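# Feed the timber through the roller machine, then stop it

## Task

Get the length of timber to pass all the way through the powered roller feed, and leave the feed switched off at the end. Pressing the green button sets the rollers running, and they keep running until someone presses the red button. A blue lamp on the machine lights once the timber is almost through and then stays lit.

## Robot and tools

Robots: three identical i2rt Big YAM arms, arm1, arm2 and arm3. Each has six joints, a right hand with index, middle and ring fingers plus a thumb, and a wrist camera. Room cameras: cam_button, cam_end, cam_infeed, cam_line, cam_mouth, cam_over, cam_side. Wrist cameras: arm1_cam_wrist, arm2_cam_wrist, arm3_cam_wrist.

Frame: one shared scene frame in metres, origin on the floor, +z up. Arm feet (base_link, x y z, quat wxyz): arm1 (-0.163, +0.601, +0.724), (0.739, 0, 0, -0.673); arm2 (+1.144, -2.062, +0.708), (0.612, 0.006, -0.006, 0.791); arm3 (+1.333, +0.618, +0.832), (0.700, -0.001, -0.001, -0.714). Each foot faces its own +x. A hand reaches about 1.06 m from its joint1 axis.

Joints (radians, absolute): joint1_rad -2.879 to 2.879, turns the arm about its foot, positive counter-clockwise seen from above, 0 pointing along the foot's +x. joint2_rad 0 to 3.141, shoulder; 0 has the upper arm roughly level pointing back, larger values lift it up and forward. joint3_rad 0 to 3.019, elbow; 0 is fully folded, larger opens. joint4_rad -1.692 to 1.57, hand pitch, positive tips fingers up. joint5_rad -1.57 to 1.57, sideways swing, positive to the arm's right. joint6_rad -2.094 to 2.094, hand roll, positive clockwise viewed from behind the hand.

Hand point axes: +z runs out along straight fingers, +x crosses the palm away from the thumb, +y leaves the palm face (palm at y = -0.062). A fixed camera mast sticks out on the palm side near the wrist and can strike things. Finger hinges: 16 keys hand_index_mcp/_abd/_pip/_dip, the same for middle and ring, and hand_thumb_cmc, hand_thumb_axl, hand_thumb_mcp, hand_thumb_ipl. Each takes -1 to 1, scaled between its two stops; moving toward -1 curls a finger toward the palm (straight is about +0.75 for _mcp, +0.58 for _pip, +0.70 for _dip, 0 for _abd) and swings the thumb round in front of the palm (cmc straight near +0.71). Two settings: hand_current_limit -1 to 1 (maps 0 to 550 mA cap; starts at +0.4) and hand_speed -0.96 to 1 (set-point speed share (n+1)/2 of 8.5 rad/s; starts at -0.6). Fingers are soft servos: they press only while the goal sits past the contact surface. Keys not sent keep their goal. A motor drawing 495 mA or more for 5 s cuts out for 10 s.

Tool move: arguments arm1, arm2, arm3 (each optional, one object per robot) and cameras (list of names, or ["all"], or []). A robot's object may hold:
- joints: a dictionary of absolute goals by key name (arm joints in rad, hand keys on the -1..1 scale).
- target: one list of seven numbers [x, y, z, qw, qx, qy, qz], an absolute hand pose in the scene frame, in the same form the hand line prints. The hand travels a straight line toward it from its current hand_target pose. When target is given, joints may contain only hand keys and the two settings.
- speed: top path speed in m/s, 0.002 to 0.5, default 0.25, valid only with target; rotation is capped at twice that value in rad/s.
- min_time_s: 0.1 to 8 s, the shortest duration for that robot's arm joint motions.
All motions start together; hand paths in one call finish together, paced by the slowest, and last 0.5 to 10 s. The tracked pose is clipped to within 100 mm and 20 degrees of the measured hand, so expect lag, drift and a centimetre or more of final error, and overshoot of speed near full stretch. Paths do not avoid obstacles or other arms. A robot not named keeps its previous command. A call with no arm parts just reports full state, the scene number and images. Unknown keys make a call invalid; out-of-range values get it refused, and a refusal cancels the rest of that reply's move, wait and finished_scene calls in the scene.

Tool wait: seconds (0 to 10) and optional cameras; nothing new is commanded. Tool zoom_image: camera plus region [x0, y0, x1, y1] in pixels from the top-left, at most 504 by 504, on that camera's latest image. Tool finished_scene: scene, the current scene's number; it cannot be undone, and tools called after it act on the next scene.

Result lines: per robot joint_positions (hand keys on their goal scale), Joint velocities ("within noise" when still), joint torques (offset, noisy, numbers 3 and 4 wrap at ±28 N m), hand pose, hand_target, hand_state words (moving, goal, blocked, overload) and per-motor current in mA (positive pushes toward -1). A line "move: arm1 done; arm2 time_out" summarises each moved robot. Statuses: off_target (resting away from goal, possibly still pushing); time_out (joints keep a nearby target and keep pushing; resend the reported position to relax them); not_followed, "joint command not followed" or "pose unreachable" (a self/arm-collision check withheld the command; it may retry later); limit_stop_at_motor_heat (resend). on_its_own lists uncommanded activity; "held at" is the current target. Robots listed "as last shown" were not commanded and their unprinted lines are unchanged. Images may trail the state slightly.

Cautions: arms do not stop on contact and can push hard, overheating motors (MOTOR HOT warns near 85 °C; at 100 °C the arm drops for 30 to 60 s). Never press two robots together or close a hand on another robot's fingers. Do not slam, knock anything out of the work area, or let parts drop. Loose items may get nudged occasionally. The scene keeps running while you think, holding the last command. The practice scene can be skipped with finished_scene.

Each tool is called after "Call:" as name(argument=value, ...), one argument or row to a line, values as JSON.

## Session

Call:
move(
  cameras=["cam_infeed", "cam_line", "cam_button", "cam_over"],
)

Call:
zoom_image(
  camera="cam_infeed",
  region=[340, 130, 700, 330],
)

Scene clock: 0.00 s.
Joint torques (N m): no reading
Heat: arm1: hottest joint3_rad 31 °C; arm2: hottest joint1_rad 31 °C; arm3: hottest joint3_rad 30 °C.
Joint velocities: within noise
arm1.joint_positions: joint1_rad=-0.372 joint2_rad=+0.611 joint3_rad=+1.514 joint4_rad=-1.449 joint5_rad=+0.040 joint6_rad=+1.149 hand_index_mcp=+0.753 hand_index_abd=+0.000 hand_index_pip=+0.577 hand_index_dip=+0.696 hand_middle_mcp=+0.753 hand_middle_abd=+0.000 hand_middle_pip=+0.577 hand_middle_dip=+0.696 hand_ring_mcp=+0.753 hand_ring_abd=+0.000 hand_ring_pip=+0.577 hand_ring_dip=+0.696 hand_thumb_cmc=+0.714 hand_thumb_axl=+0.677 hand_thumb_mcp=+0.226 hand_thumb_ipl=+0.168 hand_current_limit=+0.400 hand_speed=-0.600
arm1.joint_status: not commanded
arm1.hand_state: goal,goal,goal,goal,goal,goal,goal,goal,goal,goal,goal,goal,goal,goal,goal,goal
arm1.index_mcp_current_ma: 0
arm1.index_abd_current_ma: 0
arm1.index_pip_current_ma: 0
arm1.index_dip_current_ma: 0
arm1.middle_mcp_current_ma: 0
arm1.middle_abd_current_ma: 0
arm1.middle_pip_current_ma: 0
arm1.middle_dip_current_ma: 0
arm1.ring_mcp_current_ma: 0
arm1.ring_abd_current_ma: 0
arm1.ring_pip_current_ma: 0
arm1.ring_dip_current_ma: 0
arm1.thumb_cmc_current_ma: 0
arm1.thumb_axl_current_ma: 0
arm1.thumb_mcp_current_ma: 0
arm1.thumb_ipl_current_ma: 0
arm1.hand_goal_index_mcp: 0.754
arm1.hand_goal_index_abd: 0.000
arm1.hand_goal_index_pip: 0.576
arm1.hand_goal_index_dip: 0.696
arm1.hand_goal_middle_mcp: 0.754
arm1.hand_goal_middle_abd: 0.000
arm1.hand_goal_middle_pip: 0.576
arm1.hand_goal_middle_dip: 0.696
arm1.hand_goal_ring_mcp: 0.754
arm1.hand_goal_ring_abd: 0.000
arm1.hand_goal_ring_pip: 0.576
arm1.hand_goal_ring_dip: 0.696
arm1.hand_goal_thumb_cmc: 0.714
arm1.hand_goal_thumb_axl: 0.678
arm1.hand_goal_thumb_mcp: 0.226
arm1.hand_goal_thumb_ipl: 0.168
arm1.hand: x=-0.3096 y=+0.4317 z=+1.3127 quat_wxyz=(+0.452, +0.652, -0.578, +0.191) (m; scene frame)
arm1.hand_target: x=-0.3087 y=+0.4349 z=+1.3226 quat_wxyz=(+0.461, +0.648, -0.574, +0.196) (m; scene frame)
arm1.hand_status: not commanded
arm2.joint_positions: joint1_rad=+0.621 joint2_rad=+0.617 joint3_rad=+1.505 joint4_rad=-1.443 joint5_rad=+0.047 joint6_rad=+0.998 hand_index_mcp=+0.753 hand_index_abd=+0.000 hand_index_pip=+0.577 hand_index_dip=+0.696 hand_middle_mcp=+0.753 hand_middle_abd=+0.000 hand_middle_pip=+0.577 hand_middle_dip=+0.696 hand_ring_mcp=+0.753 hand_ring_abd=+0.000 hand_ring_pip=+0.577 hand_ring_dip=+0.696 hand_thumb_cmc=+0.714 hand_thumb_axl=+0.677 hand_thumb_mcp=+0.226 hand_thumb_ipl=+0.168 hand_current_limit=+0.400 hand_speed=-0.600
arm2.joint_status: not commanded
arm2.hand_state: goal,goal,goal,goal,goal,goal,goal,goal,goal,goal,goal,goal,goal,goal,goal,goal
arm2.index_mcp_current_ma: 0
arm2.index_abd_current_ma: 0
arm2.index_pip_current_ma: 0
arm2.index_dip_current_ma: 0
arm2.middle_mcp_current_ma: 0
arm2.middle_abd_current_ma: 0
arm2.middle_pip_current_ma: 0
arm2.middle_dip_current_ma: 0
arm2.ring_mcp_current_ma: 0
arm2.ring_abd_current_ma: 0
arm2.ring_pip_current_ma: 0
arm2.ring_dip_current_ma: 0
arm2.thumb_cmc_current_ma: 0
arm2.thumb_axl_current_ma: 0
arm2.thumb_mcp_current_ma: 0
arm2.thumb_ipl_current_ma: 0
arm2.hand_goal_index_mcp: 0.754
arm2.hand_goal_index_abd: 0.000
arm2.hand_goal_index_pip: 0.576
arm2.hand_goal_index_dip: 0.696
arm2.hand_goal_middle_mcp: 0.754
arm2.hand_goal_middle_abd: 0.000
arm2.hand_goal_middle_pip: 0.576
arm2.hand_goal_middle_dip: 0.696
arm2.hand_goal_ring_mcp: 0.754
arm2.hand_goal_ring_abd: 0.000
arm2.hand_goal_ring_pip: 0.576
arm2.hand_goal_ring_dip: 0.696
arm2.hand_goal_thumb_cmc: 0.714
arm2.hand_goal_thumb_axl: 0.678
arm2.hand_goal_thumb_mcp: 0.226
arm2.hand_goal_thumb_ipl: 0.168
arm2.hand: x=+1.0398 y=-1.8638 z=+1.3081 quat_wxyz=(-0.381, +0.062, +0.868, +0.312) (m; scene frame)
arm2.hand_target: x=+1.0421 y=-1.8659 z=+1.3178 quat_wxyz=(-0.390, +0.062, +0.862, +0.318) (m; scene frame)
arm2.hand_status: not commanded
arm3.joint_positions: joint1_rad=+0.270 joint2_rad=+0.626 joint3_rad=+1.389 joint4_rad=-1.423 joint5_rad=-0.006 joint6_rad=+1.018 hand_index_mcp=+0.753 hand_index_abd=+0.000 hand_index_pip=+0.577 hand_index_dip=+0.696 hand_middle_mcp=+0.753 hand_middle_abd=+0.000 hand_middle_pip=+0.577 hand_middle_dip=+0.696 hand_ring_mcp=+0.753 hand_ring_abd=+0.000 hand_ring_pip=+0.577 hand_ring_dip=+0.696 hand_thumb_cmc=+0.714 hand_thumb_axl=+0.677 hand_thumb_mcp=+0.226 hand_thumb_ipl=+0.168 hand_current_limit=+0.400 hand_speed=-0.600
arm3.joint_status: not commanded
arm3.hand_state: goal,goal,goal,goal,goal,goal,goal,goal,goal,goal,goal,goal,goal,goal,goal,goal
arm3.index_mcp_current_ma: 0
arm3.index_abd_current_ma: 0
arm3.index_pip_current_ma: 0
arm3.index_dip_current_ma: 0
arm3.middle_mcp_current_ma: 0
arm3.middle_abd_current_ma: 0
arm3.middle_pip_current_ma: 0
arm3.middle_dip_current_ma: 0
arm3.ring_mcp_current_ma: 0
arm3.ring_abd_current_ma: 0
arm3.ring_pip_current_ma: 0
arm3.ring_dip_current_ma: 0
arm3.thumb_cmc_current_ma: 0
arm3.thumb_axl_current_ma: 0
arm3.thumb_mcp_current_ma: 0
arm3.thumb_ipl_current_ma: 0
arm3.hand_goal_index_mcp: 0.754
arm3.hand_goal_index_abd: 0.000
arm3.hand_goal_index_pip: 0.576
arm3.hand_goal_index_dip: 0.696
arm3.hand_goal_middle_mcp: 0.754
arm3.hand_goal_middle_abd: 0.000
arm3.hand_goal_middle_pip: 0.576
arm3.hand_goal_middle_dip: 0.696
arm3.hand_goal_ring_mcp: 0.754
arm3.hand_goal_ring_abd: 0.000
arm3.hand_goal_ring_pip: 0.576
arm3.hand_goal_ring_dip: 0.696
arm3.hand_goal_thumb_cmc: 0.714
arm3.hand_goal_thumb_axl: 0.678
arm3.hand_goal_thumb_mcp: 0.226
arm3.hand_goal_thumb_ipl: 0.168
arm3.hand: x=+1.3121 y=+0.3642 z=+1.3718 quat_wxyz=(+0.354, +0.833, -0.335, +0.263) (m; scene frame)
arm3.hand_target: x=+1.3116 y=+0.3663 z=+1.3828 quat_wxyz=(+0.363, +0.827, -0.333, +0.270) (m; scene frame)
arm3.hand_status: not commanded
pictures: cam_button, cam_infeed, cam_line, cam_over
Images, in order (width x height): cam_button 896x504, cam_infeed 896x504, cam_line 896x504, cam_over 896x504.

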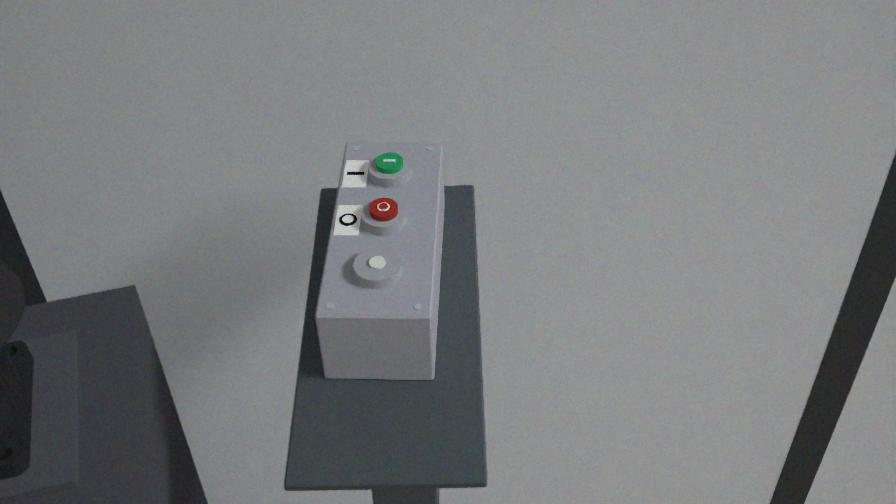

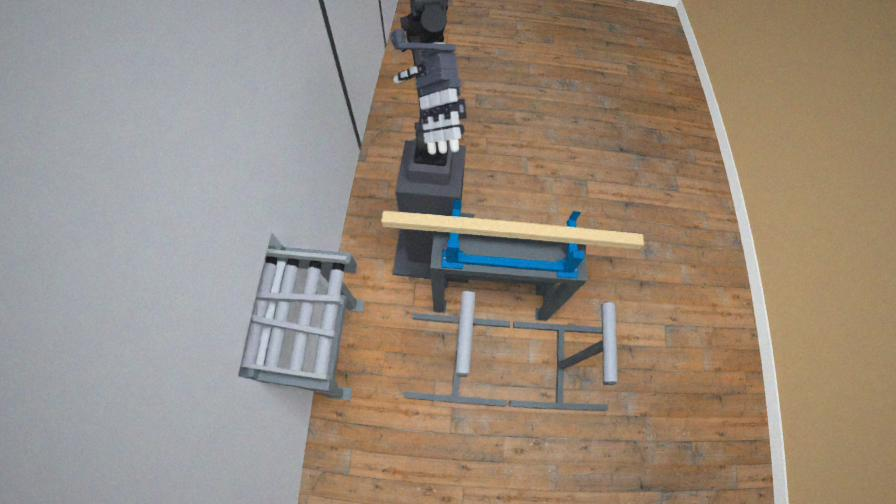

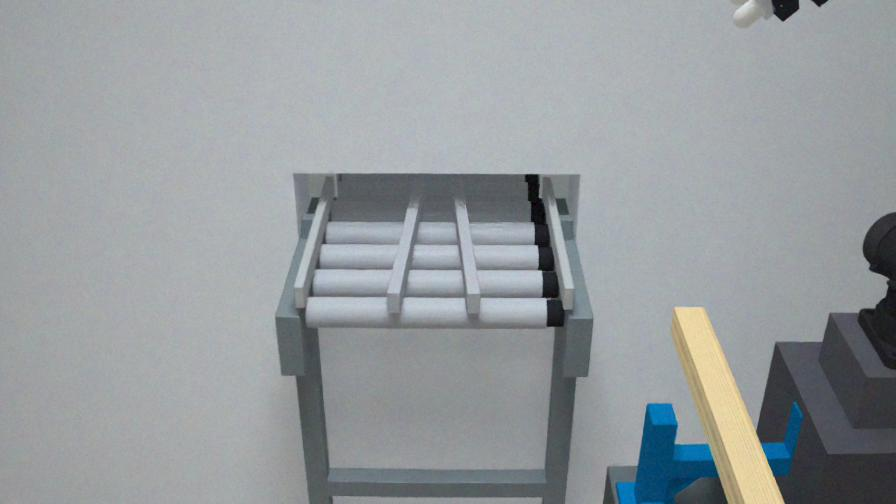

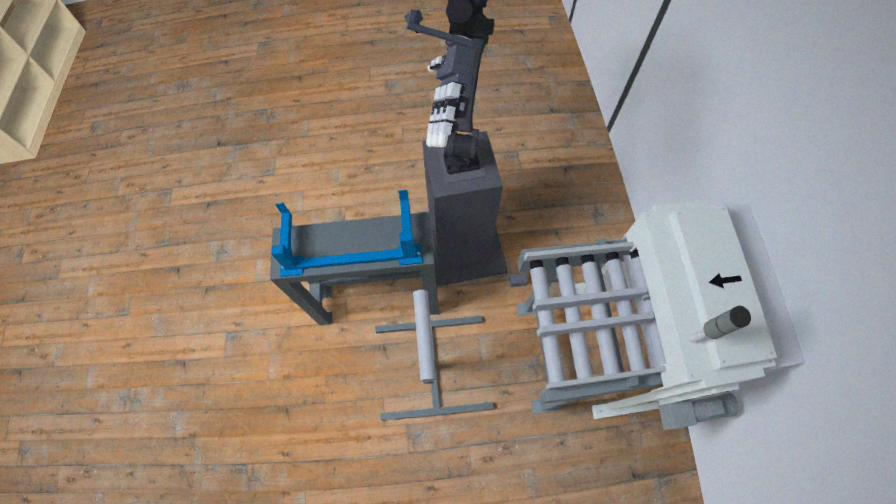

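Scaled by 1.400 from the camera's 896x504 image, which has a finer 1280x720 frame.

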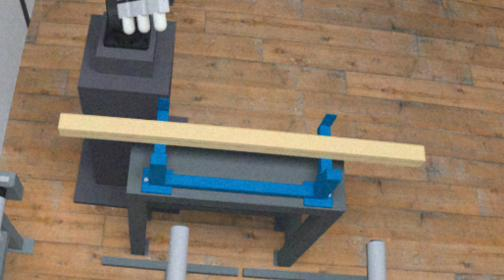

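Call:
move(
  arm1={"target": [-0.12, -0.05, 1.03, 0, 1, 0, 0], "speed": 0.3},
  arm2={"target": [0.935, -1.66, 1.03, 0, 0, 1, 0], "speed": 0.3, "joints": {"hand_middle_mcp": -0.342, "hand_middle_pip": -0.30, "hand_middle_dip": 0.116, "hand_ring_mcp": -0.342, "hand_ring_pip": -0.30, "hand_ring_dip": 0.116}},
  arm3={"target": [1.645, 0.485, 0.95, 0, 1, 0, 0], "speed": 0.3, "joints": {"hand_index_pip": -0.737, "hand_middle_pip": -0.737, "hand_ring_pip": -0.737, "hand_thumb_cmc": -0.571}},
  cameras=["cam_infeed", "cam_button", "arm3_cam_wrist"],
)

Call:
move(
  arm2={"target": [0.936, -1.674, 0.946, 0, 0, 1, 0], "speed": 0.12},
  arm3={"target": [1.645, 0.475, 0.715, 0, 1, 0, 0], "speed": 0.15},
  cameras=["cam_infeed", "cam_button", "arm3_cam_wrist", "cam_line"],
)

Scene clock: 33.47 s.
Joint torques (N m): arm1=[1.9 -17.44 11.69 -0.05 0.21 -0.12] | arm2=[0.62 -9.17 11.85 0.21 0.34 -0.04] | arm3=[0.15 -7.77 9.87 0.55 0.12 -0.05]
Heat: arm1: hottest joint3_rad 35 °C; arm2: hottest joint1_rad 31 °C; arm3: hottest joint3_rad 34 °C.
move: arm1 off_target; arm2 off_target; arm3 off_target
Joint velocities: within noise
arm1.joint_positions: joint1_rad=+0.009 joint2_rad=+1.813 joint3_rad=+1.955 joint4_rad=-1.695 joint5_rad=-0.001 joint6_rad=+0.130 hand_index_mcp=+0.754 hand_index_abd=+0.001 hand_index_pip=+0.577 hand_index_dip=+0.696 hand_middle_mcp=+0.755 hand_middle_abd=+0.001 hand_middle_pip=+0.577 hand_middle_dip=+0.696 hand_ring_mcp=+0.755 hand_ring_abd=+0.001 hand_ring_pip=+0.577 hand_ring_dip=+0.696 hand_thumb_cmc=+0.715 hand_thumb_axl=+0.677 hand_thumb_mcp=+0.223 hand_thumb_ipl=+0.168 hand_current_limit=+0.400 hand_speed=-0.600
arm1.joint_status: not commanded
arm1.hand_state: goal,goal,goal,goal,goal,goal,goal,goal,goal,goal,goal,goal,goal,goal,goal,goal
arm1.index_mcp_current_ma: 0
arm1.index_abd_current_ma: 0
arm1.index_pip_current_ma: 0
arm1.index_dip_current_ma: 0
arm1.middle_mcp_current_ma: 0
arm1.middle_abd_current_ma: 0
arm1.middle_pip_current_ma: 0
arm1.middle_dip_current_ma: 0
arm1.ring_mcp_current_ma: 0
arm1.ring_abd_current_ma: 0
arm1.ring_pip_current_ma: 0
arm1.ring_dip_current_ma: 0
arm1.thumb_cmc_current_ma: 0
arm1.thumb_axl_current_ma: 0
arm1.thumb_mcp_current_ma: -1
arm1.thumb_ipl_current_ma: 0
arm1.hand_goal_index_mcp: 0.754
arm1.hand_goal_index_abd: 0.000
arm1.hand_goal_index_pip: 0.576
arm1.hand_goal_index_dip: 0.696
arm1.hand_goal_middle_mcp: 0.754
arm1.hand_goal_middle_abd: 0.000
arm1.hand_goal_middle_pip: 0.576
arm1.hand_goal_middle_dip: 0.696
arm1.hand_goal_ring_mcp: 0.754
arm1.hand_goal_ring_abd: 0.000
arm1.hand_goal_ring_pip: 0.576
arm1.hand_goal_ring_dip: 0.696
arm1.hand_goal_thumb_cmc: 0.714
arm1.hand_goal_thumb_axl: 0.678
arm1.hand_goal_thumb_mcp: 0.226
arm1.hand_goal_thumb_ipl: 0.168
arm1.hand: x=-0.1311 y=-0.0413 z=+1.0144 quat_wxyz=(+0.009, +1.000, -0.014, +0.001) (m; scene frame)
arm1.hand_target: x=-0.1200 y=-0.0490 z=+1.0295 quat_wxyz=(+0.023, +1.000, +0.001, +0.001) (m; scene frame)
arm1.hand_status: off_target (0.021 m and 1.9 deg from the pose sent, 0.590 m and 98.6 deg at the start; a joint's target at an end of its range on 27 of 116 steps)
arm2.joint_positions: joint1_rad=+0.377 joint2_rad=+1.383 joint3_rad=+1.450 joint4_rad=-1.685 joint5_rad=-0.008 joint6_rad=+0.634 hand_index_mcp=+0.755 hand_index_abd=+0.000 hand_index_pip=+0.577 hand_index_dip=+0.696 hand_middle_mcp=-0.325 hand_middle_abd=+0.000 hand_middle_pip=-0.296 hand_middle_dip=+0.119 hand_ring_mcp=-0.328 hand_ring_abd=+0.000 hand_ring_pip=-0.297 hand_ring_dip=+0.119 hand_thumb_cmc=+0.716 hand_thumb_axl=+0.677 hand_thumb_mcp=+0.224 hand_thumb_ipl=+0.168 hand_current_limit=+0.400 hand_speed=-0.600
arm2.joint_status: all done
arm2.hand_state: goal,goal,goal,goal,goal,goal,goal,goal,goal,goal,goal,goal,goal,goal,goal,goal
arm2.index_mcp_current_ma: 1
arm2.index_abd_current_ma: 0
arm2.index_pip_current_ma: 1
arm2.index_dip_current_ma: 0
arm2.middle_mcp_current_ma: 35
arm2.middle_abd_current_ma: 0
arm2.middle_pip_current_ma: 4
arm2.middle_dip_current_ma: 3
arm2.ring_mcp_current_ma: 29
arm2.ring_abd_current_ma: 0
arm2.ring_pip_current_ma: 3
arm2.ring_dip_current_ma: 3
arm2.thumb_cmc_current_ma: 2
arm2.thumb_axl_current_ma: -1
arm2.thumb_mcp_current_ma: -3
arm2.thumb_ipl_current_ma: 0
arm2.hand_goal_index_mcp: 0.754
arm2.hand_goal_index_abd: 0.000
arm2.hand_goal_index_pip: 0.576
arm2.hand_goal_index_dip: 0.696
arm2.hand_goal_middle_mcp: -0.342
arm2.hand_goal_middle_abd: 0.000
arm2.hand_goal_middle_pip: -0.300
arm2.hand_goal_middle_dip: 0.116
arm2.hand_goal_ring_mcp: -0.342
arm2.hand_goal_ring_abd: 0.000
arm2.hand_goal_ring_pip: -0.300
arm2.hand_goal_ring_dip: 0.116
arm2.hand_goal_thumb_cmc: 0.714
arm2.hand_goal_thumb_axl: 0.678
arm2.hand_goal_thumb_mcp: 0.226
arm2.hand_goal_thumb_ipl: 0.168
arm2.hand: x=+0.9379 y=-1.6701 z=+1.0059 quat_wxyz=(+0.009, +0.001, +1.000, -0.013) (m; scene frame)
arm2.hand_target: x=+0.9356 y=-1.6609 z=+1.0297 quat_wxyz=(-0.003, +0.000, +1.000, +0.007) (m; scene frame)
arm2.hand_status: off_target (0.026 m and 1.8 deg from the pose sent, 0.360 m and 59.6 deg at the start; a joint's target at an end of its range on 31 of 116 steps)
arm3.joint_positions: joint1_rad=+1.439 joint2_rad=+1.291 joint3_rad=+0.877 joint4_rad=-1.185 joint5_rad=+0.000 joint6_rad=+1.437 hand_index_mcp=+0.756 hand_index_abd=+0.000 hand_index_pip=-0.728 hand_index_dip=+0.696 hand_middle_mcp=+0.756 hand_middle_abd=+0.000 hand_middle_pip=-0.730 hand_middle_dip=+0.696 hand_ring_mcp=+0.756 hand_ring_abd=+0.000 hand_ring_pip=-0.729 hand_ring_dip=+0.696 hand_thumb_cmc=-0.568 hand_thumb_axl=+0.677 hand_thumb_mcp=+0.223 hand_thumb_ipl=+0.168 hand_current_limit=+0.400 hand_speed=-0.600
arm3.joint_status: all done
arm3.hand_state: goal,goal,goal,goal,goal,goal,goal,goal,goal,goal,goal,goal,goal,goal,goal,goal
arm3.index_mcp_current_ma: 1
arm3.index_abd_current_ma: 0
arm3.index_pip_current_ma: 7
arm3.index_dip_current_ma: 0
arm3.middle_mcp_current_ma: 1
arm3.middle_abd_current_ma: 0
arm3.middle_pip_current_ma: 5
arm3.middle_dip_current_ma: 0
arm3.ring_mcp_current_ma: 1
arm3.ring_abd_current_ma: 0
arm3.ring_pip_current_ma: 5
arm3.ring_dip_current_ma: 0
arm3.thumb_cmc_current_ma: 1
arm3.thumb_axl_current_ma: 0
arm3.thumb_mcp_current_ma: -2
arm3.thumb_ipl_current_ma: 0
arm3.hand_goal_index_mcp: 0.754
arm3.hand_goal_index_abd: 0.000
arm3.hand_goal_index_pip: -0.736
arm3.hand_goal_index_dip: 0.696
arm3.hand_goal_middle_mcp: 0.754
arm3.hand_goal_middle_abd: 0.000
arm3.hand_goal_middle_pip: -0.736
arm3.hand_goal_middle_dip: 0.696
arm3.hand_goal_ring_mcp: 0.754
arm3.hand_goal_ring_abd: 0.000
arm3.hand_goal_ring_pip: -0.736
arm3.hand_goal_ring_dip: 0.696
arm3.hand_goal_thumb_cmc: -0.570
arm3.hand_goal_thumb_axl: 0.678
arm3.hand_goal_thumb_mcp: 0.226
arm3.hand_goal_thumb_ipl: 0.168
arm3.hand: x=+1.6299 y=+0.4841 z=+0.9440 quat_wxyz=(-0.001, +1.000, -0.009, -0.015) (m; scene frame)
arm3.hand_target: x=+1.6446 y=+0.4852 z=+0.9502 quat_wxyz=(+0.000, +1.000, +0.000, +0.000) (m; scene frame)
arm3.hand_status: off_target (0.016 m and 2.0 deg from the pose sent, 0.551 m and 67.3 deg at the start)
pictures: arm3_cam_wrist, cam_button, cam_infeed
Images, in order (width x height): arm3_cam_wrist 672x504, cam_button 896x504, cam_infeed 896x504.

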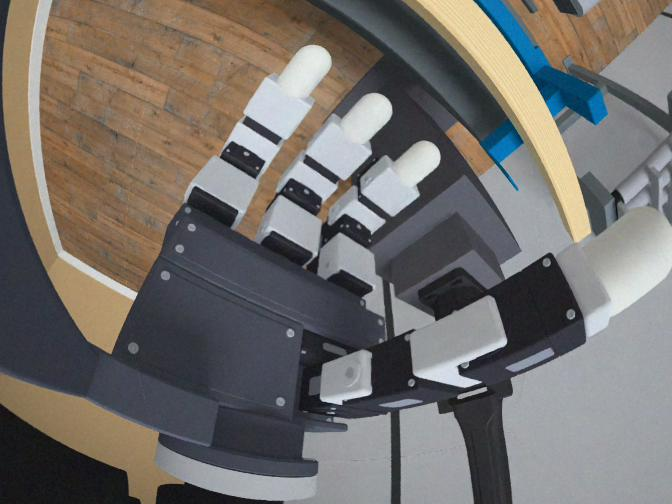

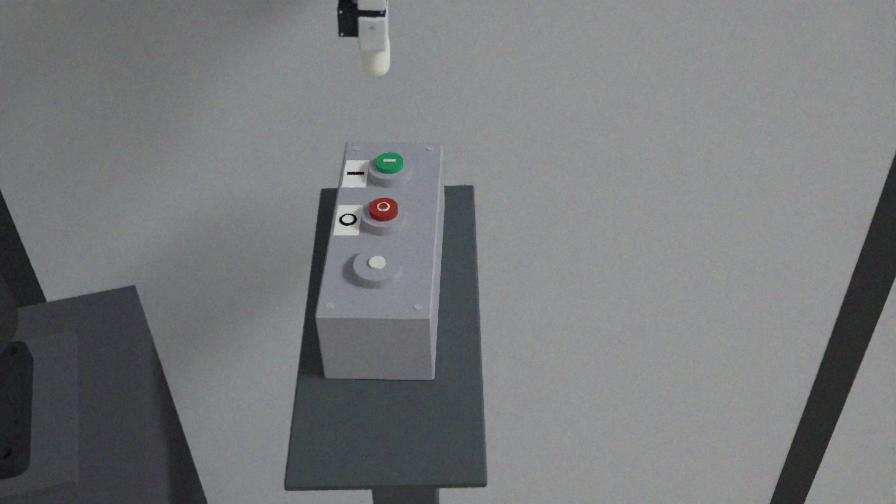

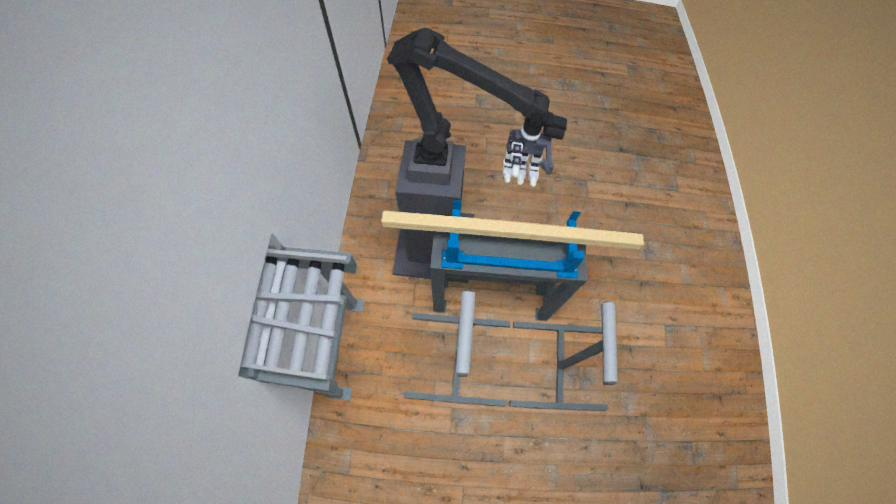

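Scene clock: 35.83 s.
Joint torques (N m): arm1=[1.96 -17.38 11.71 -0.03 0.17 -0.09] | arm2=[1.96 -9.88 6.9 1.03 0.2 0.11] | arm3=[-1.26 -10.29 3.77 0.58 0.15 -0.06]
Heat: arm1: hottest joint3_rad 36 °C; arm2: hottest joint1_rad 31 °C; arm3: hottest joint3_rad 34 °C.
move: arm2 done; arm3 done
Joint velocities: within noise
arm1: as last shown
arm1.hand: x=-0.1311 y=-0.0413 z=+1.0144 quat_wxyz=(+0.009, +1.000, -0.013, +0.001) (m; scene frame)
arm2.joint_positions: joint1_rad=+0.377 joint2_rad=+1.368 joint3_rad=+1.273 joint4_rad=-1.504 joint5_rad=-0.008 joint6_rad=+0.634 hand_index_mcp=+0.755 hand_index_abd=+0.000 hand_index_pip=+0.577 hand_index_dip=+0.696 hand_middle_mcp=-0.325 hand_middle_abd=+0.000 hand_middle_pip=-0.296 hand_middle_dip=+0.119 hand_ring_mcp=-0.328 hand_ring_abd=+0.000 hand_ring_pip=-0.297 hand_ring_dip=+0.119 hand_thumb_cmc=+0.716 hand_thumb_axl=+0.677 hand_thumb_mcp=+0.224 hand_thumb_ipl=+0.168 hand_current_limit=+0.400 hand_speed=-0.600
arm2.joint_status: not commanded
arm2.hand_state: goal,goal,goal,goal,goal,goal,goal,goal,goal,goal,goal,goal,goal,goal,goal,goal
arm2.index_mcp_current_ma: 1
arm2.index_abd_current_ma: 0
arm2.index_pip_current_ma: 1
arm2.index_dip_current_ma: 0
arm2.middle_mcp_current_ma: 35
arm2.middle_abd_current_ma: 0
arm2.middle_pip_current_ma: 4
arm2.middle_dip_current_ma: 3
arm2.ring_mcp_current_ma: 29
arm2.ring_abd_current_ma: 0
arm2.ring_pip_current_ma: 3
arm2.ring_dip_current_ma: 3
arm2.thumb_cmc_current_ma: 2
arm2.thumb_axl_current_ma: -1
arm2.thumb_mcp_current_ma: -3
arm2.thumb_ipl_current_ma: 0
arm2.hand_goal_index_mcp: 0.754
arm2.hand_goal_index_abd: 0.000
arm2.hand_goal_index_pip: 0.576
arm2.hand_goal_index_dip: 0.696
arm2.hand_goal_middle_mcp: -0.342
arm2.hand_goal_middle_abd: 0.000
arm2.hand_goal_middle_pip: -0.300
arm2.hand_goal_middle_dip: 0.116
arm2.hand_goal_ring_mcp: -0.342
arm2.hand_goal_ring_abd: 0.000
arm2.hand_goal_ring_pip: -0.300
arm2.hand_goal_ring_dip: 0.116
arm2.hand_goal_thumb_cmc: 0.714
arm2.hand_goal_thumb_axl: 0.678
arm2.hand_goal_thumb_mcp: 0.226
arm2.hand_goal_thumb_ipl: 0.168
arm2.hand: x=+0.9389 y=-1.6705 z=+0.9449 quat_wxyz=(+0.004, +0.001, +1.000, -0.005) (m; scene frame)
arm2.hand_target: x=+0.9360 y=-1.6739 z=+0.9460 quat_wxyz=(+0.000, +0.000, +1.000, +0.000) (m; scene frame)
arm2.hand_status: done (0.005 m and 0.8 deg from the pose sent, 0.060 m and 1.8 deg at the start)
arm3.joint_positions: joint1_rad=+1.432 joint2_rad=+1.814 joint3_rad=+0.675 joint4_rad=-0.432 joint5_rad=-0.002 joint6_rad=+1.410 hand_index_mcp=+0.756 hand_index_abd=+0.000 hand_index_pip=-0.728 hand_index_dip=+0.696 hand_middle_mcp=+0.756 hand_middle_abd=+0.000 hand_middle_pip=-0.730 hand_middle_dip=+0.696 hand_ring_mcp=+0.756 hand_ring_abd=+0.000 hand_ring_pip=-0.729 hand_ring_dip=+0.696 hand_thumb_cmc=-0.568 hand_thumb_axl=+0.677 hand_thumb_mcp=+0.223 hand_thumb_ipl=+0.168 hand_current_limit=+0.400 hand_speed=-0.600
arm3.joint_status: not commanded
arm3.hand_state: goal,goal,goal,goal,goal,goal,goal,goal,goal,goal,goal,goal,goal,goal,goal,goal
arm3.index_mcp_current_ma: 1
arm3.index_abd_current_ma: 0
arm3.index_pip_current_ma: 7
arm3.index_dip_current_ma: 0
arm3.middle_mcp_current_ma: 1
arm3.middle_abd_current_ma: 0
arm3.middle_pip_current_ma: 5
arm3.middle_dip_current_ma: 0
arm3.ring_mcp_current_ma: 1
arm3.ring_abd_current_ma: 0
arm3.ring_pip_current_ma: 5
arm3.ring_dip_current_ma: 0
arm3.thumb_cmc_current_ma: 1
arm3.thumb_axl_current_ma: 0
arm3.thumb_mcp_current_ma: -2
arm3.thumb_ipl_current_ma: 0
arm3.hand_goal_index_mcp: 0.754
arm3.hand_goal_index_abd: 0.000
arm3.hand_goal_index_pip: -0.736
arm3.hand_goal_index_dip: 0.696
arm3.hand_goal_middle_mcp: 0.754
arm3.hand_goal_middle_abd: 0.000
arm3.hand_goal_middle_pip: -0.736
arm3.hand_goal_middle_dip: 0.696
arm3.hand_goal_ring_mcp: 0.754
arm3.hand_goal_ring_abd: 0.000
arm3.hand_goal_ring_pip: -0.736
arm3.hand_goal_ring_dip: 0.696
arm3.hand_goal_thumb_cmc: -0.570
arm3.hand_goal_thumb_axl: 0.678
arm3.hand_goal_thumb_mcp: 0.226
arm3.hand_goal_thumb_ipl: 0.168
arm3.hand: x=+1.6446 y=+0.4789 z=+0.7188 quat_wxyz=(+0.001, +1.000, +0.001, +0.000) (m; scene frame)
arm3.hand_target: x=+1.6449 y=+0.4751 z=+0.7150 quat_wxyz=(+0.000, +1.000, +0.000, +0.000) (m; scene frame)
arm3.hand_status: done (0.005 m and 0.1 deg from the pose sent, 0.230 m and 2.0 deg at the start)
pictures: arm3_cam_wrist, cam_button, cam_infeed, cam_line
Images, in order (width x height): arm3_cam_wrist 672x504, cam_button 896x504, cam_infeed 896x504, cam_line 896x504.

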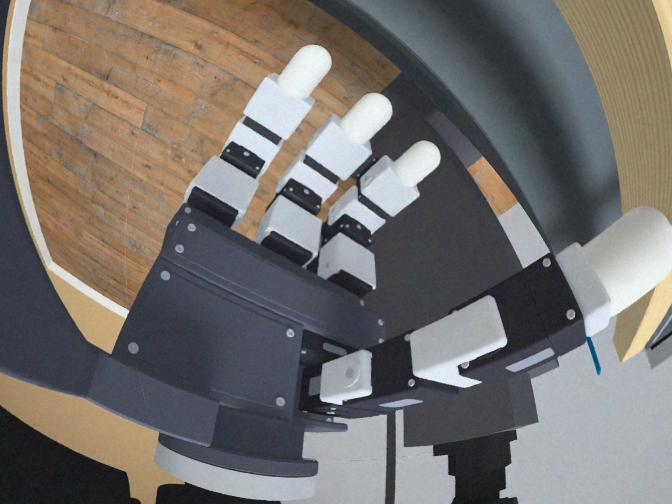

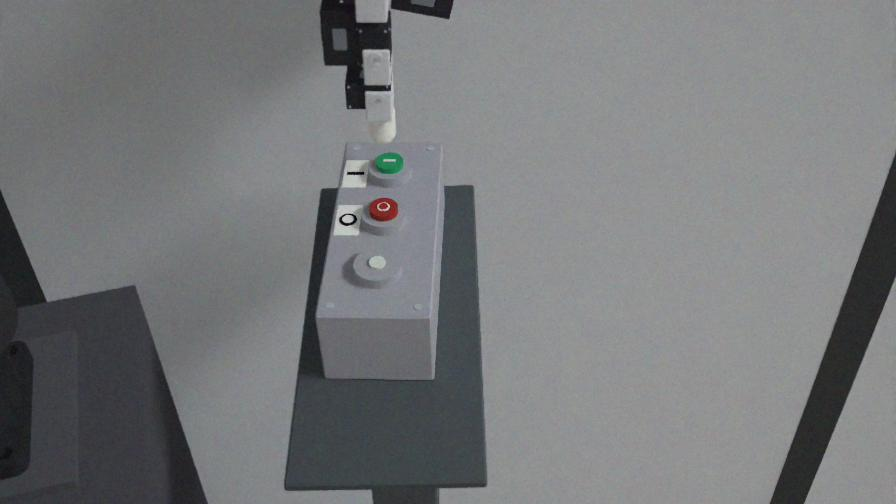

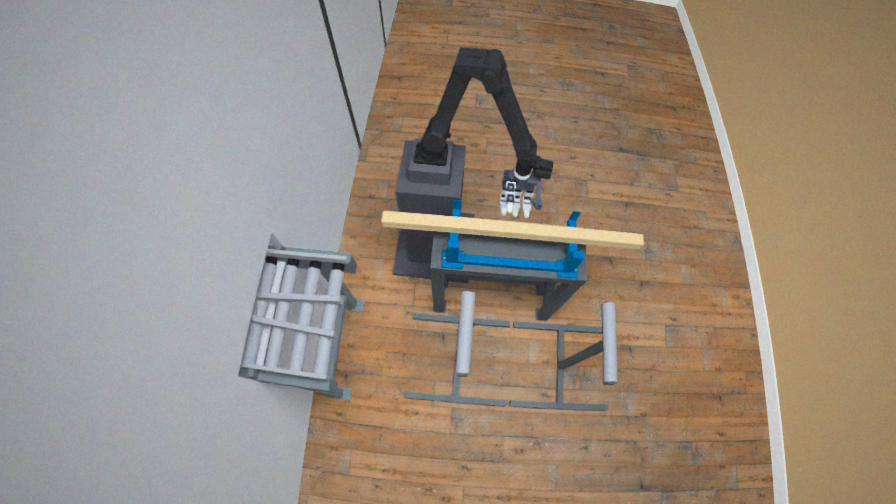

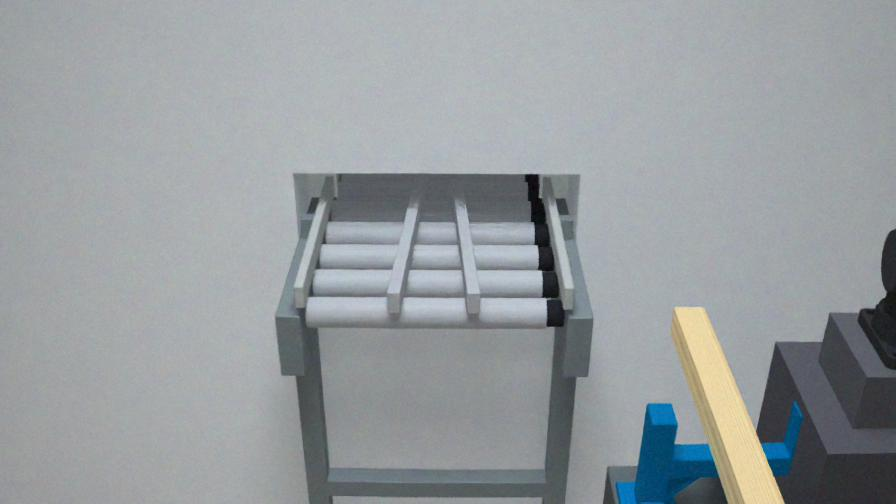

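Call:
move(
  arm3={"target": [1.638, 0.345, 0.713, 0, 1, 0, 0], "speed": 0.12},
)

Call:
move(
  arm3={"target": [1.637, 0.331, 0.724, 0, 1, 0, 0], "speed": 0.05, "joints": {"hand_thumb_mcp": -0.17, "hand_thumb_ipl": -0.25}},
  cameras=["arm3_cam_wrist", "cam_infeed", "cam_line"],
)

Scene clock: 46.50 s.
Joint torques (N m): arm1=[1.73 -17.38 11.73 -0.05 0.19 -0.1] | arm2=[1.96 -9.76 6.94 1.03 0.21 0.11] | arm3=[-6.01 -9.23 7.8 0.99 3 -0.29]
Heat: arm1: hottest joint3_rad 39 °C; arm2: hottest joint3_rad 32 °C; arm3: hottest joint3_rad 33 °C.
move: arm3 off_target
Joint velocities: within noise
arm1, arm2: as last shown
arm3.joint_positions: joint1_rad=+1.151 joint2_rad=+1.843 joint3_rad=+0.732 joint4_rad=-0.502 joint5_rad=-0.071 joint6_rad=+1.091 hand_index_mcp=+0.821 hand_index_abd=+0.000 hand_index_pip=-0.728 hand_index_dip=+0.696 hand_middle_mcp=+0.808 hand_middle_abd=-0.001 hand_middle_pip=-0.729 hand_middle_dip=+0.696 hand_ring_mcp=+0.795 hand_ring_abd=-0.003 hand_ring_pip=-0.727 hand_ring_dip=+0.696 hand_thumb_cmc=-0.561 hand_thumb_axl=+0.677 hand_thumb_mcp=+0.256 hand_thumb_ipl=+0.178 hand_current_limit=+0.400 hand_speed=-0.600
arm3.joint_status: not commanded
arm3.hand_state: blocked,goal,goal,goal,blocked,goal,goal,goal,blocked,goal,goal,goal,goal,goal,blocked,goal
arm3.index_mcp_current_ma: 172
arm3.index_abd_current_ma: 0
arm3.index_pip_current_ma: 7
arm3.index_dip_current_ma: 0
arm3.middle_mcp_current_ma: 126
arm3.middle_abd_current_ma: 0
arm3.middle_pip_current_ma: 5
arm3.middle_dip_current_ma: 0
arm3.ring_mcp_current_ma: 83
arm3.ring_abd_current_ma: -2
arm3.ring_pip_current_ma: 8
arm3.ring_dip_current_ma: 0
arm3.thumb_cmc_current_ma: 8
arm3.thumb_axl_current_ma: 0
arm3.thumb_mcp_current_ma: 69
arm3.thumb_ipl_current_ma: 15
arm3.hand_goal_index_mcp: 0.754
arm3.hand_goal_index_abd: 0.000
arm3.hand_goal_index_pip: -0.736
arm3.hand_goal_index_dip: 0.696
arm3.hand_goal_middle_mcp: 0.754
arm3.hand_goal_middle_abd: 0.000
arm3.hand_goal_middle_pip: -0.736
arm3.hand_goal_middle_dip: 0.696
arm3.hand_goal_ring_mcp: 0.754
arm3.hand_goal_ring_abd: 0.000
arm3.hand_goal_ring_pip: -0.736
arm3.hand_goal_ring_dip: 0.696
arm3.hand_goal_thumb_cmc: -0.570
arm3.hand_goal_thumb_axl: 0.678
arm3.hand_goal_thumb_mcp: 0.226
arm3.hand_goal_thumb_ipl: 0.168
arm3.hand: x=+1.6330 y=+0.3945 z=+0.7127 quat_wxyz=(-0.040, +0.999, +0.019, -0.004) (m; scene frame)
arm3.hand_target: x=+1.6353 y=+0.3485 z=+0.7159 quat_wxyz=(+0.000, +1.000, -0.001, -0.002) (m; scene frame)
arm3.hand_status: off_target (0.050 m and 5.1 deg from the pose sent, 0.134 m and 0.2 deg at the start)
pictures: none

Scene clock: 47.83 s.
Joint torques (N m): arm1=[2.02 -17.44 11.71 -0.05 0.2 -0.09] | arm2=[1.96 -9.88 6.91 1.05 0.21 0.11] | arm3=[-6.71 -10.87 7.68 1.18 3.51 -0.24]
Heat: arm1: hottest joint3_rad 39 °C; arm2: hottest joint3_rad 32 °C; arm3: hottest joint3_rad 33 °C.
move: arm3 off_target
Joint velocities: within noise
arm1, arm2: as last shown
arm3.joint_positions: joint1_rad=+1.129 joint2_rad=+1.842 joint3_rad=+0.751 joint4_rad=-0.548 joint5_rad=-0.082 joint6_rad=+1.054 hand_index_mcp=+0.855 hand_index_abd=-0.014 hand_index_pip=-0.713 hand_index_dip=+0.689 hand_middle_mcp=+0.837 hand_middle_abd=-0.008 hand_middle_pip=-0.711 hand_middle_dip=+0.696 hand_ring_mcp=+0.818 hand_ring_abd=-0.008 hand_ring_pip=-0.711 hand_ring_dip=+0.696 hand_thumb_cmc=-0.553 hand_thumb_axl=+0.677 hand_thumb_mcp=+0.381 hand_thumb_ipl=-0.163 hand_current_limit=+0.400 hand_speed=-0.600
arm3.joint_status: hand_thumb_mcp off_target (ended at +0.381, target -0.170); hand_thumb_ipl off_target (ended at -0.163, target -0.250)
arm3.hand_state: blocked,goal,blocked,goal,blocked,goal,blocked,goal,blocked,goal,blocked,goal,goal,goal,blocked,blocked
arm3.index_mcp_current_ma: 311
arm3.index_abd_current_ma: -13
arm3.index_pip_current_ma: 32
arm3.index_dip_current_ma: -6
arm3.middle_mcp_current_ma: 232
arm3.middle_abd_current_ma: -5
arm3.middle_pip_current_ma: 37
arm3.middle_dip_current_ma: 0
arm3.ring_mcp_current_ma: 159
arm3.ring_abd_current_ma: -5
arm3.ring_pip_current_ma: 36
arm3.ring_dip_current_ma: 0
arm3.thumb_cmc_current_ma: 22
arm3.thumb_axl_current_ma: 0
arm3.thumb_mcp_current_ma: 385
arm3.thumb_ipl_current_ma: 354
arm3.hand_goal_index_mcp: 0.754
arm3.hand_goal_index_abd: 0.000
arm3.hand_goal_index_pip: -0.736
arm3.hand_goal_index_dip: 0.696
arm3.hand_goal_middle_mcp: 0.754
arm3.hand_goal_middle_abd: 0.000
arm3.hand_goal_middle_pip: -0.736
arm3.hand_goal_middle_dip: 0.696
arm3.hand_goal_ring_mcp: 0.754
arm3.hand_goal_ring_abd: 0.000
arm3.hand_goal_ring_pip: -0.736
arm3.hand_goal_ring_dip: 0.696
arm3.hand_goal_thumb_cmc: -0.570
arm3.hand_goal_thumb_axl: 0.678
arm3.hand_goal_thumb_mcp: -0.170
arm3.hand_goal_thumb_ipl: -0.250
arm3.hand: x=+1.6322 y=+0.3890 z=+0.7155 quat_wxyz=(-0.051, +0.998, +0.026, -0.011) (m; scene frame)
arm3.hand_target: x=+1.6336 y=+0.3355 z=+0.7269 quat_wxyz=(+0.000, +1.000, -0.002, -0.003) (m; scene frame)
arm3.hand_status: off_target (0.059 m and 6.7 deg from the pose sent, 0.065 m and 5.1 deg at the start)
pictures: arm3_cam_wrist, cam_infeed, cam_line
Images, in order (width x height): arm3_cam_wrist 672x504, cam_infeed 896x504, cam_line 896x504.

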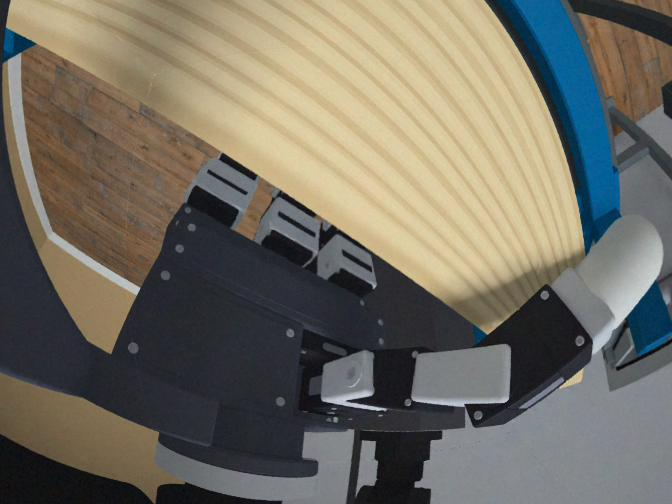

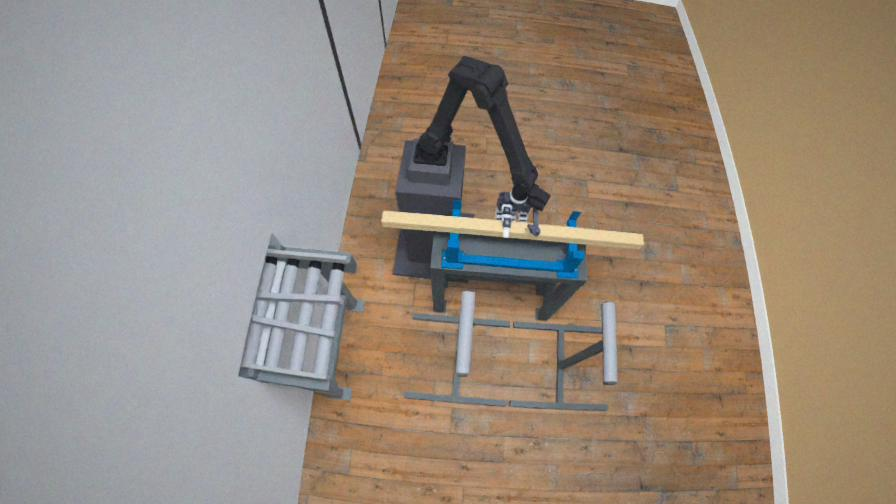

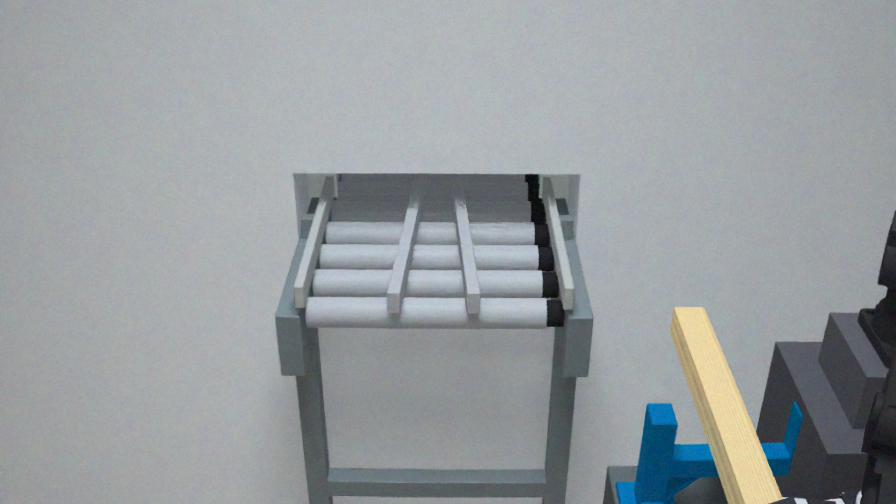

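Call:
move(
  arm3={"target": [1.637, 0.43, 0.705, 0, 1, 0, 0], "speed": 0.12, "joints": {"hand_thumb_mcp": 0.226, "hand_thumb_ipl": 0.168}},
  cameras=["arm3_cam_wrist", "cam_infeed", "cam_line"],
)

Call:
zoom_image(
  camera="cam_infeed",
  region=[420, 150, 620, 290],
)

Call:
zoom_image(
  camera="cam_line",
  region=[600, 280, 880, 504],
)

Scene clock: 62.27 s.
Joint torques (N m): arm1=[2.08 -17.67 11.71 -0.13 0.19 -0.1] | arm2=[1.85 -9.88 6.91 1.05 0.2 0.11] | arm3=[0.62 -9.93 3.14 0.61 0.18 0.22]
Heat: arm1: hottest joint3_rad 41 °C; arm2: hottest joint3_rad 33 °C; arm3: hottest joint5_rad 36 °C.
move: arm3 done
Joint velocities: within noise
arm1, arm2: as last shown
arm3.joint_positions: joint1_rad=+1.276 joint2_rad=+1.842 joint3_rad=+0.691 joint4_rad=-0.404 joint5_rad=-0.002 joint6_rad=+1.252 hand_index_mcp=+0.760 hand_index_abd=-0.002 hand_index_pip=-0.727 hand_index_dip=+0.693 hand_middle_mcp=+0.759 hand_middle_abd=-0.002 hand_middle_pip=-0.729 hand_middle_dip=+0.696 hand_ring_mcp=+0.759 hand_ring_abd=-0.002 hand_ring_pip=-0.728 hand_ring_dip=+0.696 hand_thumb_cmc=-0.574 hand_thumb_axl=+0.677 hand_thumb_mcp=+0.232 hand_thumb_ipl=+0.170 hand_current_limit=+0.400 hand_speed=-0.600
arm3.joint_status: all done
arm3.hand_state: goal,goal,goal,goal,goal,goal,goal,goal,goal,goal,goal,goal,goal,goal,goal,goal
arm3.index_mcp_current_ma: 5
arm3.index_abd_current_ma: -1
arm3.index_pip_current_ma: 9
arm3.index_dip_current_ma: -1
arm3.middle_mcp_current_ma: 4
arm3.middle_abd_current_ma: -1
arm3.middle_pip_current_ma: 6
arm3.middle_dip_current_ma: 0
arm3.ring_mcp_current_ma: 3
arm3.ring_abd_current_ma: -1
arm3.ring_pip_current_ma: 7
arm3.ring_dip_current_ma: 0
arm3.thumb_cmc_current_ma: -3
arm3.thumb_axl_current_ma: 0
arm3.thumb_mcp_current_ma: 6
arm3.thumb_ipl_current_ma: 2
arm3.hand_goal_index_mcp: 0.754
arm3.hand_goal_index_abd: 0.000
arm3.hand_goal_index_pip: -0.736
arm3.hand_goal_index_dip: 0.696
arm3.hand_goal_middle_mcp: 0.754
arm3.hand_goal_middle_abd: 0.000
arm3.hand_goal_middle_pip: -0.736
arm3.hand_goal_middle_dip: 0.696
arm3.hand_goal_ring_mcp: 0.754
arm3.hand_goal_ring_abd: 0.000
arm3.hand_goal_ring_pip: -0.736
arm3.hand_goal_ring_dip: 0.696
arm3.hand_goal_thumb_cmc: -0.570
arm3.hand_goal_thumb_axl: 0.678
arm3.hand_goal_thumb_mcp: 0.226
arm3.hand_goal_thumb_ipl: 0.168
arm3.hand: x=+1.6414 y=+0.4245 z=+0.7126 quat_wxyz=(+0.003, +1.000, +0.002, +0.007) (m; scene frame)
arm3.hand_target: x=+1.6368 y=+0.4300 z=+0.7053 quat_wxyz=(+0.000, +1.000, +0.000, +0.000) (m; scene frame)
arm3.hand_status: done (0.010 m and 0.9 deg from the pose sent, 0.043 m and 6.6 deg at the start)
pictures: arm3_cam_wrist, cam_infeed, cam_line
Images, in order (width x height): arm3_cam_wrist 672x504, cam_infeed 896x504, cam_line 896x504.

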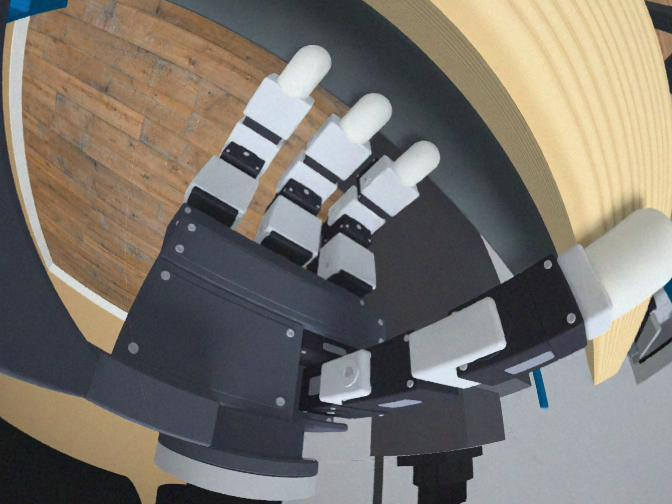

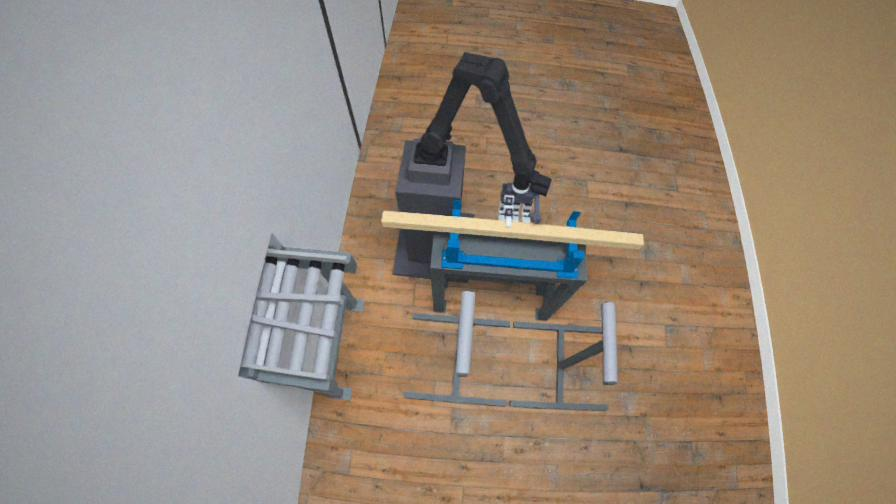

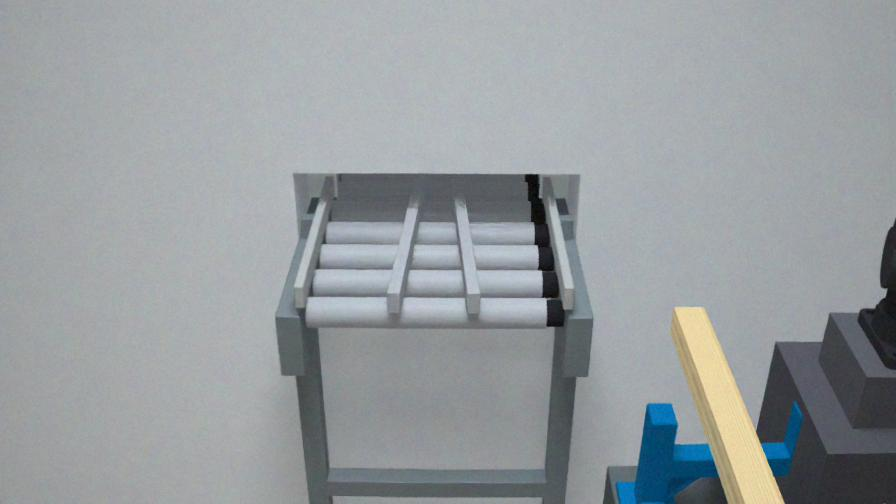

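Scaled by 2.520 from the camera's 896x504 image, which has a finer 1280x720 frame.

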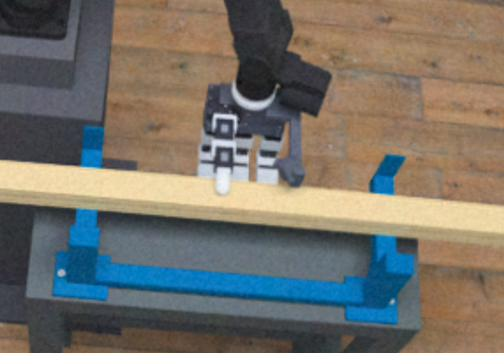

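Scaled by 1.800 from the camera's 896x504 image, which has a finer 1280x720 frame.

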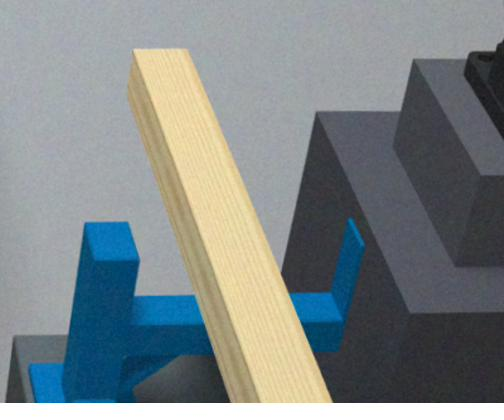

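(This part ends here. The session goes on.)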